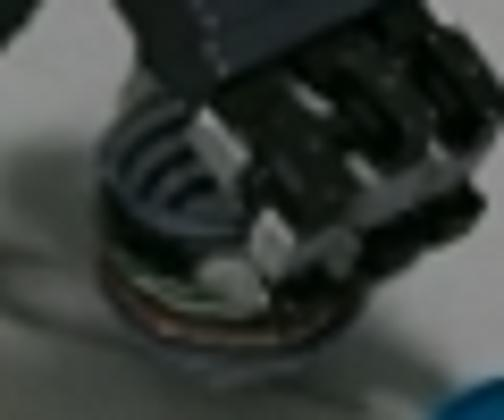

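Request:
execute_actions:
  actions:
    - [[0,0,0,0,0,0,0.754,0,0.576,0.696,0.754,0,0.576,0.696,0.754,0,0.576,0.696,0.714,0.678,0.226,0.168,0.4,-0.6,0,0,0,0,0,0,0.9,0,-0.45,0.18,0.973,0,-0.48,0.35,0.9,0,-0.45,0.18,-0.786,0.678,0.06,0.168,0.25,-0.87]]
    - [[0,0,0,0,0,0,0.754,0,0.576,0.696,0.754,0,0.576,0.696,0.754,0,0.576,0.696,0.714,0.678,0.226,0.168,0.4,-0.6,0,0,0,0,0,0,0.973,0,-0.2,0.3,0.973,0,-0.2,0.35,0.973,0,-0.2,0.3,-0.786,0.678,0.11,0.168,0.25,-0.85]]
    - [[0,0,0,0,0,0,0.754,0,0.576,0.696,0.754,0,0.576,0.696,0.754,0,0.576,0.696,0.714,0.678,0.226,0.168,0.4,-0.6,0,0,0,0,0,0,0.973,0,-0.1,0.319,0.973,0,-0.1,0.319,0.973,0,-0.1,0.319,-0.786,0.678,0.11,0.168,0.25,-0.8]]
  cameras: ["cam_high"]

Request:
zoom_image:
  camera: "cam_high"
  region: [345, 45, 405, 95]

Scene clock: 147.63 s.
left_arm: end_effector_position=(+0.4232, +0.7706, +0.3062) hand_goal=(+0.754, +0.000, +0.576, +0.696, +0.754, +0.000, +0.576, +0.696, +0.754, +0.000, +0.576, +0.696, +0.714, +0.678, +0.226, +0.168) hand_measured=(+0.756, +0.000, +0.576, +0.696, +0.756, +0.000, +0.576, +0.696, +0.756, +0.000, +0.576, +0.696, +0.716, +0.678, +0.226, +0.168) hand_current_ma=(+3, +0, +2, +0, +3, +0, +2, +0, +3, +0, +2, +0, +4, -2, -3, -1) hand_state=(goal, goal, goal, goal, goal, goal, goal, goal, goal, goal, goal, goal, goal, goal, goal, goal) hand_current_limit=0.40 hand_speed=-0.60 end_effector_quat_wxyz=(+0.188, -0.181, +0.915, +0.308) | right_arm: end_effector_position=(+0.0634, -0.0195, +0.0935) hand_goal=(+0.974, +0.000, -0.100, +0.320, +0.974, +0.000, -0.100, +0.320, +0.974, +0.000, -0.100, +0.320, -0.786, +0.678, +0.110, +0.168) hand_measured=(+0.954, +0.002, -0.106, +0.318, +0.962, +0.018, -0.420, +0.270, +0.910, -0.006, -0.408, +0.250, -0.780, +0.680, +0.104, +0.170) hand_current_ma=(-47, +2, -9, -3, -23, +30, -344, -142, -206, -6, -344, -218, +10, +2, -11, +2) hand_state=(blocked, goal, goal, goal, goal, goal, blocked, blocked, blocked, goal, blocked, blocked, goal, goal, goal, goal) hand_current_limit=0.25 hand_speed=-0.80 end_effector_quat_wxyz=(-0.468, +0.845, -0.227, +0.126)
Joint positions: left_arm=[-0.419 -1.405 2.027 0.986 0.833 0.775] | right_arm=[1.361 -1.495 2.258 -0.182 1.836 0.169]
Joint torques (N m): left_arm=[0.59 -44.19 -34.42 4.51 -1.82 -0.49] | right_arm=[-0.23 -39.44 -29.45 1.67 -1.28 0.86]
Wrist force (N): left_arm=[-0.1 0.9 -0.8] | right_arm=[-0.4 -6.2 -6.7]
Wrist torque (N m): left_arm=[0.19 -0.02 -0.03] | right_arm=[0.44 0.25 0.10]
Wrist force, peak (N): left_arm=[0.2 0.8 -1.4] | right_arm=[-0.5 -6.4 -6.8]
Hand target: left_arm +0.4232, +0.7706, +0.3062; +0.188, -0.181, +0.915, +0.308 | right_arm +0.0634, -0.0195, +0.0935; -0.468, +0.845, -0.227, +0.126
Off the commanded pose: left_arm 0.000 m, 0 deg | right_arm 0.000 m, 0 deg.
Step readings (end_effector_position of left_arm | right_arm):
0: (+0.4232, +0.7706, +0.3062) | (+0.0634, -0.0195, +0.0935)
1: (+0.4232, +0.7706, +0.3062) | (+0.0634, -0.0195, +0.0935)
2: (+0.4232, +0.7706, +0.3062) | (+0.0634, -0.0195, +0.0935)
4: (+0.4232, +0.7706, +0.3062) | (+0.0634, -0.0195, +0.0935)
8: (+0.4232, +0.7706, +0.3062) | (+0.0634, -0.0195, +0.0935)
15: (+0.4232, +0.7706, +0.3062) | (+0.0634, -0.0195, +0.0935)
16: (+0.4232, +0.7706, +0.3062) | (+0.0634, -0.0195, +0.0935)
17: (+0.4232, +0.7706, +0.3062) | (+0.0634, -0.0195, +0.0935)
19: (+0.4232, +0.7706, +0.3062) | (+0.0634, -0.0195, +0.0935)
23: (+0.4232, +0.7706, +0.3062) | (+0.0634, -0.0195, +0.0935)
30: (+0.4232, +0.7706, +0.3062) | (+0.0634, -0.0195, +0.0935)
31: (+0.4232, +0.7706, +0.3062) | (+0.0634, -0.0195, +0.0935)
32: (+0.4232, +0.7706, +0.3062) | (+0.0634, -0.0195, +0.0935)
34: (+0.4232, +0.7706, +0.3062) | (+0.0634, -0.0195, +0.0935)
38: (+0.4232, +0.7706, +0.3062) | (+0.0634, -0.0195, +0.0935)
45: (+0.4232, +0.7706, +0.3062) | (+0.0634, -0.0195, +0.0935)
Images, in order (width x height): cam_high 672x504.

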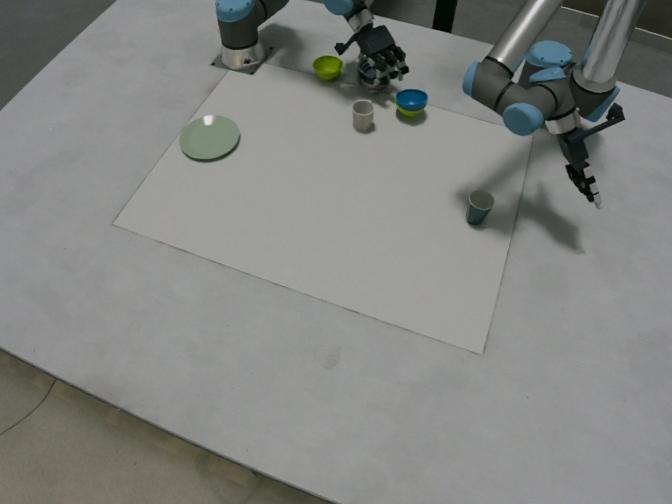

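Scaled by 8.400.

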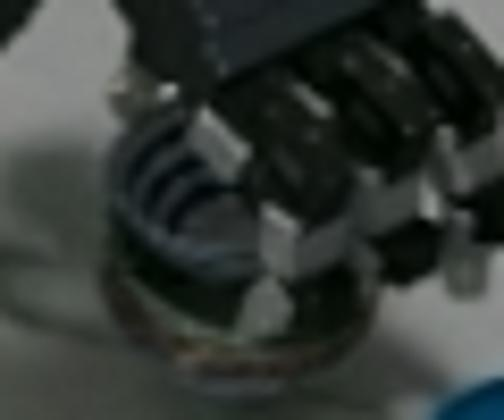

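Request:
execute_actions:
  actions:
    - [[0,0,0,0,0,0,0.754,0,0.576,0.696,0.754,0,0.576,0.696,0.754,0,0.576,0.696,0.714,0.678,0.226,0.168,0.4,-0.6,0,0,0,0,0,0,0.954,0,-0.1,0.319,0.962,0,-0.47,0.27,0.9,0,-0.47,0.25,-0.786,0.678,0.11,0.168,0.25,-0.85]]
  cameras: ["cam_high"]

Request:
zoom_image:
  camera: "cam_high"
  region: [345, 45, 405, 95]

Scene clock: 148.63 s.
left_arm: end_effector_position=(+0.4232, +0.7706, +0.3062) hand_goal=(+0.754, +0.000, +0.576, +0.696, +0.754, +0.000, +0.576, +0.696, +0.754, +0.000, +0.576, +0.696, +0.714, +0.678, +0.226, +0.168) hand_measured=(+0.756, +0.000, +0.576, +0.696, +0.756, +0.000, +0.576, +0.696, +0.756, +0.000, +0.576, +0.696, +0.716, +0.678, +0.226, +0.168) hand_current_ma=(+3, +0, +2, +0, +3, +0, +2, +0, +3, +0, +2, +0, +4, -2, -3, -1) hand_state=(goal, goal, goal, goal, goal, goal, goal, goal, goal, goal, goal, goal, goal, goal, goal, goal) hand_current_limit=0.40 hand_speed=-0.60 end_effector_quat_wxyz=(+0.188, -0.181, +0.915, +0.308) | right_arm: end_effector_position=(+0.0634, -0.0195, +0.0935) hand_goal=(+0.954, +0.000, -0.100, +0.320, +0.962, +0.000, -0.470, +0.270, +0.900, +0.000, -0.470, +0.250, -0.786, +0.678, +0.110, +0.168) hand_measured=(+0.946, +0.002, -0.106, +0.318, +0.960, +0.002, -0.480, +0.248, +0.900, -0.002, -0.470, +0.238, -0.780, +0.680, +0.104, +0.170) hand_current_ma=(-12, +2, -9, -3, -3, +1, -18, -51, +0, -3, +0, -21, +10, +2, -11, +2) hand_state=(goal, goal, goal, goal, goal, goal, goal, blocked, goal, goal, goal, goal, goal, goal, goal, goal) hand_current_limit=0.25 hand_speed=-0.85 end_effector_quat_wxyz=(-0.468, +0.845, -0.227, +0.126)
Joint positions: left_arm=[-0.419 -1.405 2.027 0.986 0.833 0.775] | right_arm=[1.361 -1.495 2.258 -0.182 1.836 0.169]
Joint torques (N m): left_arm=[0.34 -43.91 -34.65 4.29 -2.06 -0.38] | right_arm=[1.31 -32.01 -21.21 1.7 -1.12 0.01]
Wrist force (N): left_arm=[0.0 0.4 -0.7] | right_arm=[-0.1 -2.9 -2.8]
Wrist torque (N m): left_arm=[0.12 -0.03 0.00] | right_arm=[0.42 0.13 0.20]
Wrist force, peak (N): left_arm=[0.3 1.1 -1.4] | right_arm=[-0.7 -6.2 -6.9]
Hand target: left_arm +0.4232, +0.7706, +0.3062; +0.188, -0.181, +0.915, +0.308 | right_arm +0.0634, -0.0195, +0.0935; -0.468, +0.845, -0.227, +0.126
Off the commanded pose: left_arm 0.000 m, 0 deg | right_arm 0.000 m, 0 deg.
Step readings (end_effector_position of left_arm | right_arm):
0: (+0.4232, +0.7706, +0.3062) | (+0.0634, -0.0195, +0.0935)
1: (+0.4232, +0.7706, +0.3062) | (+0.0634, -0.0195, +0.0935)
2: (+0.4232, +0.7706, +0.3062) | (+0.0634, -0.0195, +0.0935)
4: (+0.4232, +0.7706, +0.3062) | (+0.0634, -0.0195, +0.0935)
8: (+0.4232, +0.7706, +0.3062) | (+0.0634, -0.0195, +0.0935)
15: (+0.4232, +0.7706, +0.3062) | (+0.0634, -0.0195, +0.0935)
Images, in order (width x height): cam_high 672x504.

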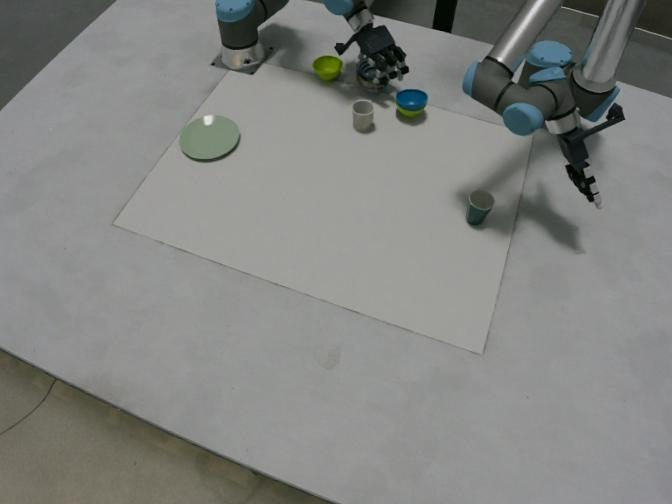

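Scaled by 8.400.

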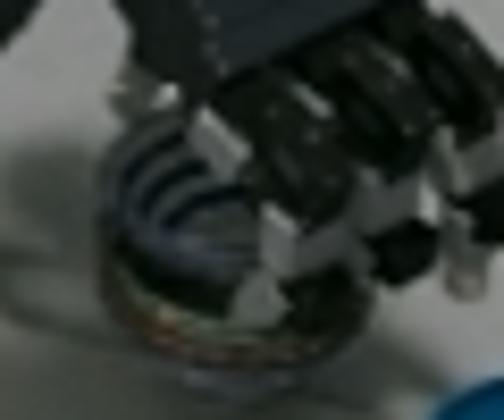

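Request:
move:
  target: [0,0,0,0,0,0,0.754,0,0.576,0.696,0.754,0,0.576,0.696,0.754,0,0.576,0.696,0.714,0.678,0.226,0.168,0.4,-0.6,0,0,0.0583,0,0,0,0.954,0,-0.1,0.319,0.962,0,-0.2,0.27,0.93,0,-0.2,0.25,-0.786,0.678,0.11,0.168,-0.5,-0.93]
  speed: 0.05
  cameras: ["cam_high"]

Request:
zoom_image:
  camera: "cam_high"
  region: [345, 45, 405, 95]

Scene clock: 150.40 s.
left_arm: end_effector_position=(+0.4232, +0.7706, +0.3062) hand_goal=(+0.754, +0.000, +0.576, +0.696, +0.754, +0.000, +0.576, +0.696, +0.754, +0.000, +0.576, +0.696, +0.714, +0.678, +0.226, +0.168) hand_measured=(+0.756, +0.000, +0.576, +0.696, +0.756, +0.000, +0.576, +0.696, +0.756, +0.000, +0.576, +0.696, +0.716, +0.678, +0.226, +0.168) hand_current_ma=(+3, +0, +2, +0, +3, +0, +2, +0, +3, +0, +2, +0, +4, -2, -3, -1) hand_state=(goal, goal, goal, goal, goal, goal, goal, goal, goal, goal, goal, goal, goal, goal, goal, goal) hand_current_limit=0.40 hand_speed=-0.60 end_effector_quat_wxyz=(+0.188, -0.181, +0.915, +0.308) | right_arm: end_effector_position=(+0.0634, -0.0195, +0.1284) hand_goal=(+0.954, +0.000, -0.100, +0.320, +0.962, +0.000, -0.200, +0.270, +0.930, +0.000, -0.200, +0.250, -0.786, +0.678, +0.110, +0.168) hand_measured=(+0.946, +0.002, -0.106, +0.318, +0.948, +0.002, -0.204, +0.272, +0.924, -0.002, -0.206, +0.252, -0.780, +0.680, +0.104, +0.170) hand_current_ma=(-13, +2, -8, -3, -27, +1, -6, +1, -9, -3, -7, +2, +10, +2, -11, +2) hand_state=(goal, goal, goal, goal, goal, goal, goal, goal, goal, goal, goal, goal, goal, goal, goal, goal) hand_current_limit=-0.50 hand_speed=-0.93 end_effector_quat_wxyz=(-0.468, +0.845, -0.227, +0.126)
Joint positions: left_arm=[-0.419 -1.405 2.027 0.986 0.833 0.775] | right_arm=[1.361 -1.543 2.228 -0.104 1.836 0.169]
Joint torques (N m): left_arm=[0.63 -44.99 -34.68 4.38 -2.27 -0.26] | right_arm=[6.34 -53.07 -46.7 3.25 1.27 0.45]
Wrist force (N): left_arm=[-0.1 0.3 -1.0] | right_arm=[0.0 -0.6 -0.4]
Wrist torque (N m): left_arm=[0.13 -0.01 -0.02] | right_arm=[0.21 0.02 0.26]
Wrist force, peak (N): left_arm=[-0.2 0.8 -1.4] | right_arm=[-0.3 -3.1 -2.9]
Hand target: left_arm +0.4232, +0.7706, +0.3062; +0.188, -0.181, +0.915, +0.308 | right_arm +0.0634, -0.0195, +0.1285; -0.468, +0.845, -0.227, +0.126
Off the commanded pose: left_arm 0.000 m, 0 deg | right_arm 0.000 m, 0 deg.
move: done
Images, in order (width x height): cam_high 672x504.

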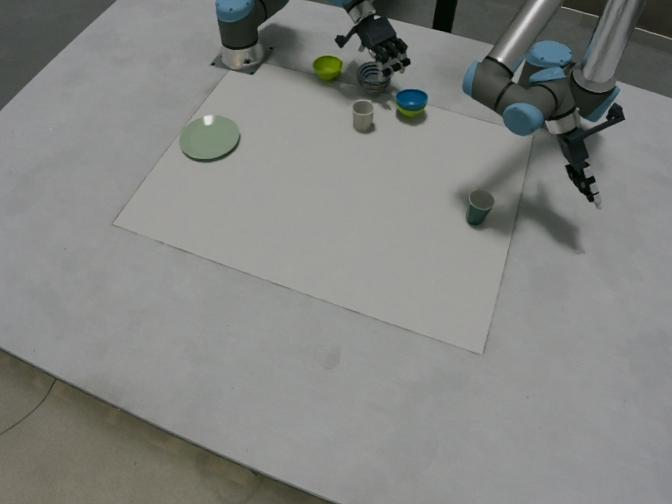

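Scaled by 8.400.

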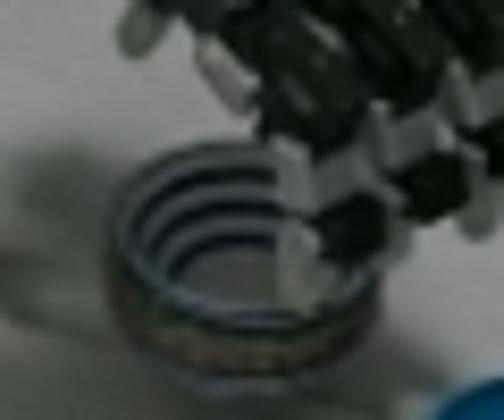

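Request:
zoom_image:
  camera: "cam_high"
  region: [298, 40, 358, 90]

Scaled by 8.400.

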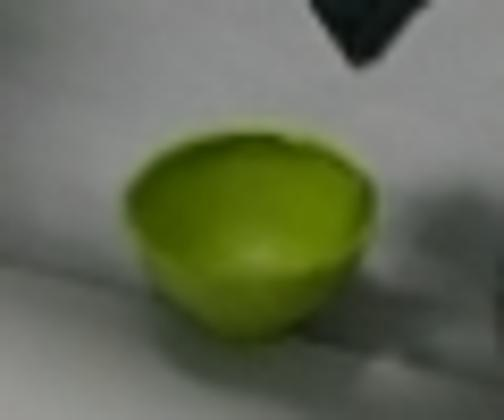

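Request:
move:
  target:
    - [0,0,0,0,0,0,0.754,0,0.576,0.696,0.754,0,0.576,0.696,0.754,0,0.576,0.696,0.714,0.678,0.226,0.168,0.4,-0.6,0,0,0.0333,0,0,0,0.973,0,-0.1,0.319,0.973,0,-0.1,0.319,0.973,0,-0.1,0.319,-0.786,0.678,0.11,0.168,0.25,-0.75]
    - [0,0,0,0,0,0,0.754,0,0.576,0.696,0.754,0,0.576,0.696,0.754,0,0.576,0.696,0.714,0.678,0.226,0.168,0.4,-0.6,0.0317,-0.2975,0.0333,0,0,-0.1667,0.973,0,-0.1,0.319,0.973,0,-0.1,0.319,0.973,0,-0.1,0.319,-0.786,0.678,0.11,0.168,0.25,-0.75]
    - [0,0,0,0,0,0,0.754,0,0.576,0.696,0.754,0,0.576,0.696,0.754,0,0.576,0.696,0.714,0.678,0.226,0.168,0.4,-0.6,0.0317,-0.2975,-0.1475,0,0,-0.1667,0.973,0,-0.1,0.319,0.973,0,-0.1,0.319,0.973,0,-0.1,0.319,-0.786,0.678,0.11,0.168,0.25,-0.75]
  speed: [0.12, 0.3, 0.12]
  blend: [0.01, 0.01, 0]
  cameras: ["cam_high"]

Request:
zoom_image:
  camera: "cam_high"
  region: [290, 25, 410, 115]

Scene clock: 154.07 s.
left_arm: end_effector_position=(+0.4232, +0.7706, +0.3062) hand_goal=(+0.754, +0.000, +0.576, +0.696, +0.754, +0.000, +0.576, +0.696, +0.754, +0.000, +0.576, +0.696, +0.714, +0.678, +0.226, +0.168) hand_measured=(+0.756, +0.000, +0.576, +0.696, +0.756, +0.000, +0.576, +0.696, +0.756, +0.000, +0.576, +0.696, +0.716, +0.678, +0.226, +0.168) hand_current_ma=(+3, +0, +2, +0, +3, +0, +2, +0, +3, +0, +2, +0, +4, -2, -3, -1) hand_state=(goal, goal, goal, goal, goal, goal, goal, goal, goal, goal, goal, goal, goal, goal, goal, goal) hand_current_limit=0.40 hand_speed=-0.60 end_effector_quat_wxyz=(+0.188, -0.181, +0.915, +0.308) | right_arm: end_effector_position=(+0.0824, -0.1980, +0.0401) hand_goal=(+0.974, +0.000, -0.100, +0.320, +0.974, +0.000, -0.100, +0.320, +0.974, +0.000, -0.100, +0.320, -0.786, +0.678, +0.110, +0.168) hand_measured=(+0.954, +0.002, -0.106, +0.318, +0.954, +0.002, -0.104, +0.316, +0.956, -0.002, -0.106, +0.318, -0.780, +0.680, +0.106, +0.170) hand_current_ma=(-47, +2, -8, -3, -48, +1, -6, -4, -39, -3, -8, -4, +8, +2, -9, +2) hand_state=(blocked, goal, goal, goal, blocked, goal, goal, goal, goal, goal, goal, goal, goal, goal, goal, goal) hand_current_limit=0.25 hand_speed=-0.75 end_effector_quat_wxyz=(-0.419, +0.757, -0.438, +0.243)
Joint positions: left_arm=[-0.419 -1.405 2.027 0.986 0.833 0.775] | right_arm=[1.442 -1.522 2.476 -0.154 2.31 0.605]
Joint torques (N m): left_arm=[0.25 -45.65 -34.43 4.46 -1.67 -0.38] | right_arm=[-2.62 -16.88 -12.23 -0.44 4.05 -0.76]
Wrist force (N): left_arm=[0.3 0.7 -1.3] | right_arm=[0.0 -0.5 -1.3]
Wrist torque (N m): left_arm=[0.20 -0.07 0.01] | right_arm=[0.32 0.03 0.30]
Wrist force, peak (N): left_arm=[0.4 0.6 -1.5] | right_arm=[-0.7 -2.4 0.7]
Hand target: left_arm +0.4232, +0.7706, +0.3062; +0.188, -0.181, +0.915, +0.308 | right_arm +0.0824, -0.1980, +0.0400; -0.419, +0.757, -0.438, +0.243
Off the commanded pose: left_arm 0.000 m, 0 deg | right_arm 0.000 m, 0 deg.
move: done
Images, in order (width x height): cam_high 672x504.

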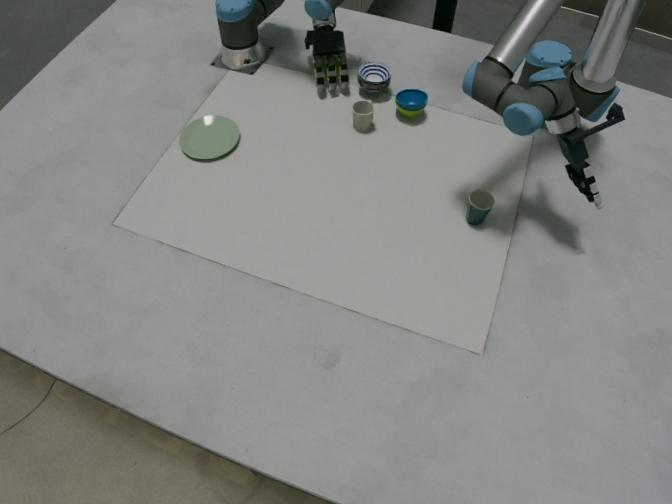

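Scaled by 4.200.

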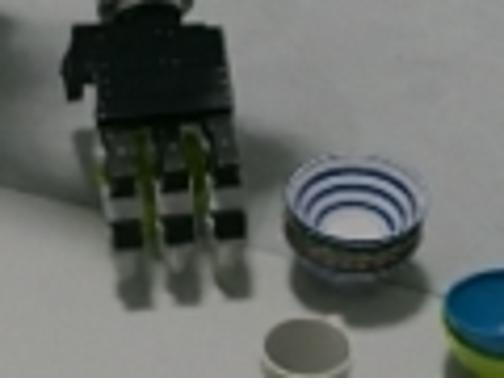

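Request:
execute_actions:
  actions:
    - [[0,0,0,0,0,0,0.754,0,0.576,0.696,0.754,0,0.576,0.696,0.754,0,0.576,0.696,0.714,0.678,0.226,0.168,0.4,-0.6,0,0,0,0,0,0,0.84,0,-0.48,0.2,0.973,0,-0.5,0.35,0.84,0,-0.48,0.2,-0.786,0.678,0.03,0.168,0.2,-0.75]]
    - [[0,0,0,0,0,0,0.754,0,0.576,0.696,0.754,0,0.576,0.696,0.754,0,0.576,0.696,0.714,0.678,0.226,0.168,0.4,-0.6,0,0,0,0,0,0,0.82,0,-0.69,0.2,0.973,0,-0.7,0.38,0.82,0,-0.69,0.2,-0.786,0.678,-0.18,0.168,0.2,-0.88]]
    - [[0,0,0,0,0,0,0.754,0,0.576,0.696,0.754,0,0.576,0.696,0.754,0,0.576,0.696,0.714,0.678,0.226,0.168,0.4,-0.6,0,0,0,0,0,0,0.82,0,-0.69,0.2,0.973,0,-0.7,0.38,0.82,0,-0.69,0.2,-0.786,0.678,-0.18,0.168,0.2,-0.88]]
  cameras: ["cam_high"]

Request:
zoom_image:
  camera: "cam_high"
  region: [290, 25, 410, 115]

Scene clock: 156.30 s.
left_arm: end_effector_position=(+0.4232, +0.7706, +0.3062) hand_goal=(+0.754, +0.000, +0.576, +0.696, +0.754, +0.000, +0.576, +0.696, +0.754, +0.000, +0.576, +0.696, +0.714, +0.678, +0.226, +0.168) hand_measured=(+0.756, +0.000, +0.576, +0.696, +0.756, +0.000, +0.576, +0.696, +0.756, +0.000, +0.576, +0.696, +0.716, +0.678, +0.226, +0.168) hand_current_ma=(+3, +0, +2, +0, +3, +0, +2, +0, +3, +0, +2, +0, +4, -2, -3, -1) hand_state=(goal, goal, goal, goal, goal, goal, goal, goal, goal, goal, goal, goal, goal, goal, goal, goal) hand_current_limit=0.40 hand_speed=-0.60 end_effector_quat_wxyz=(+0.188, -0.181, +0.915, +0.308) | right_arm: end_effector_position=(+0.0824, -0.1980, +0.0400) hand_goal=(+0.820, +0.000, -0.690, +0.200, +0.974, +0.000, -0.700, +0.380, +0.820, +0.000, -0.690, +0.200, -0.786, +0.678, -0.180, +0.168) hand_measured=(+0.840, +0.006, -0.622, +0.206, +0.998, +0.002, -0.642, +0.392, +0.838, -0.008, -0.622, +0.208, -0.760, +0.672, +0.010, +0.186) hand_current_ma=(+46, +8, +209, +9, +59, +1, +169, +22, +37, -9, +208, +11, +59, -9, +330, +56) hand_state=(goal, goal, blocked, goal, blocked, goal, blocked, goal, goal, goal, blocked, goal, blocked, goal, blocked, goal) hand_current_limit=0.20 hand_speed=-0.88 end_effector_quat_wxyz=(-0.419, +0.757, -0.438, +0.243)
Joint positions: left_arm=[-0.419 -1.405 2.027 0.986 0.833 0.775] | right_arm=[1.442 -1.522 2.476 -0.155 2.31 0.605]
Joint torques (N m): left_arm=[1.58 -46.23 -35.09 3.98 -2.2 -0.24] | right_arm=[-5.27 -16.92 -13.35 -0.45 2.79 -0.62]
Wrist force (N): left_arm=[-0.1 0.6 -1.2] | right_arm=[-0.1 0.3 -0.6]
Wrist torque (N m): left_arm=[0.18 -0.02 -0.03] | right_arm=[0.34 0.03 0.30]
Wrist force, peak (N): left_arm=[-0.2 0.7 -1.4] | right_arm=[0.0 -0.7 -1.4]
Hand target: left_arm +0.4232, +0.7706, +0.3062; +0.188, -0.181, +0.915, +0.308 | right_arm +0.0824, -0.1980, +0.0400; -0.419, +0.757, -0.438, +0.243
Off the commanded pose: left_arm 0.000 m, 0 deg | right_arm 0.000 m, 0 deg.
Step readings (end_effector_position of left_arm | right_arm):
0: (+0.4232, +0.7706, +0.3062) | (+0.0824, -0.1980, +0.0400)
1: (+0.4232, +0.7706, +0.3062) | (+0.0824, -0.1980, +0.0400)
2: (+0.4232, +0.7706, +0.3062) | (+0.0824, -0.1980, +0.0400)
4: (+0.4232, +0.7706, +0.3062) | (+0.0824, -0.1980, +0.0400)
8: (+0.4232, +0.7706, +0.3062) | (+0.0824, -0.1980, +0.0400)
15: (+0.4232, +0.7706, +0.3062) | (+0.0824, -0.1980, +0.0400)
16: (+0.4232, +0.7706, +0.3062) | (+0.0824, -0.1980, +0.0400)
17: (+0.4232, +0.7706, +0.3062) | (+0.0824, -0.1980, +0.0400)
19: (+0.4232, +0.7706, +0.3062) | (+0.0824, -0.1980, +0.0400)
23: (+0.4232, +0.7706, +0.3062) | (+0.0824, -0.1980, +0.0400)
30: (+0.4232, +0.7706, +0.3062) | (+0.0824, -0.1980, +0.0400)
31: (+0.4232, +0.7706, +0.3062) | (+0.0824, -0.1980, +0.0400)
32: (+0.4232, +0.7706, +0.3062) | (+0.0824, -0.1980, +0.0400)
34: (+0.4232, +0.7706, +0.3062) | (+0.0824, -0.1980, +0.0400)
38: (+0.4232, +0.7706, +0.3062) | (+0.0824, -0.1980, +0.0400)
45: (+0.4232, +0.7706, +0.3062) | (+0.0824, -0.1980, +0.0400)
Images, in order (width x height): cam_high 672x504.

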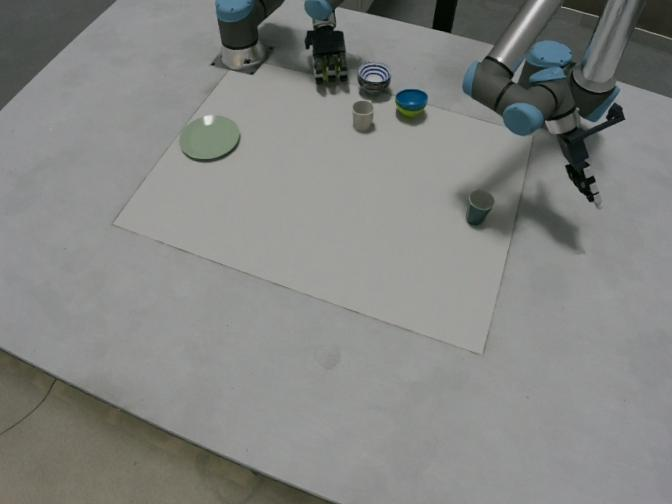

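Scaled by 4.200.

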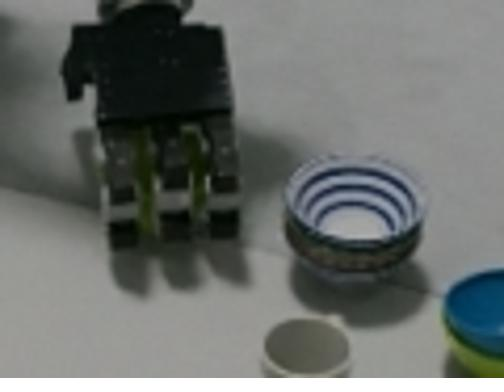

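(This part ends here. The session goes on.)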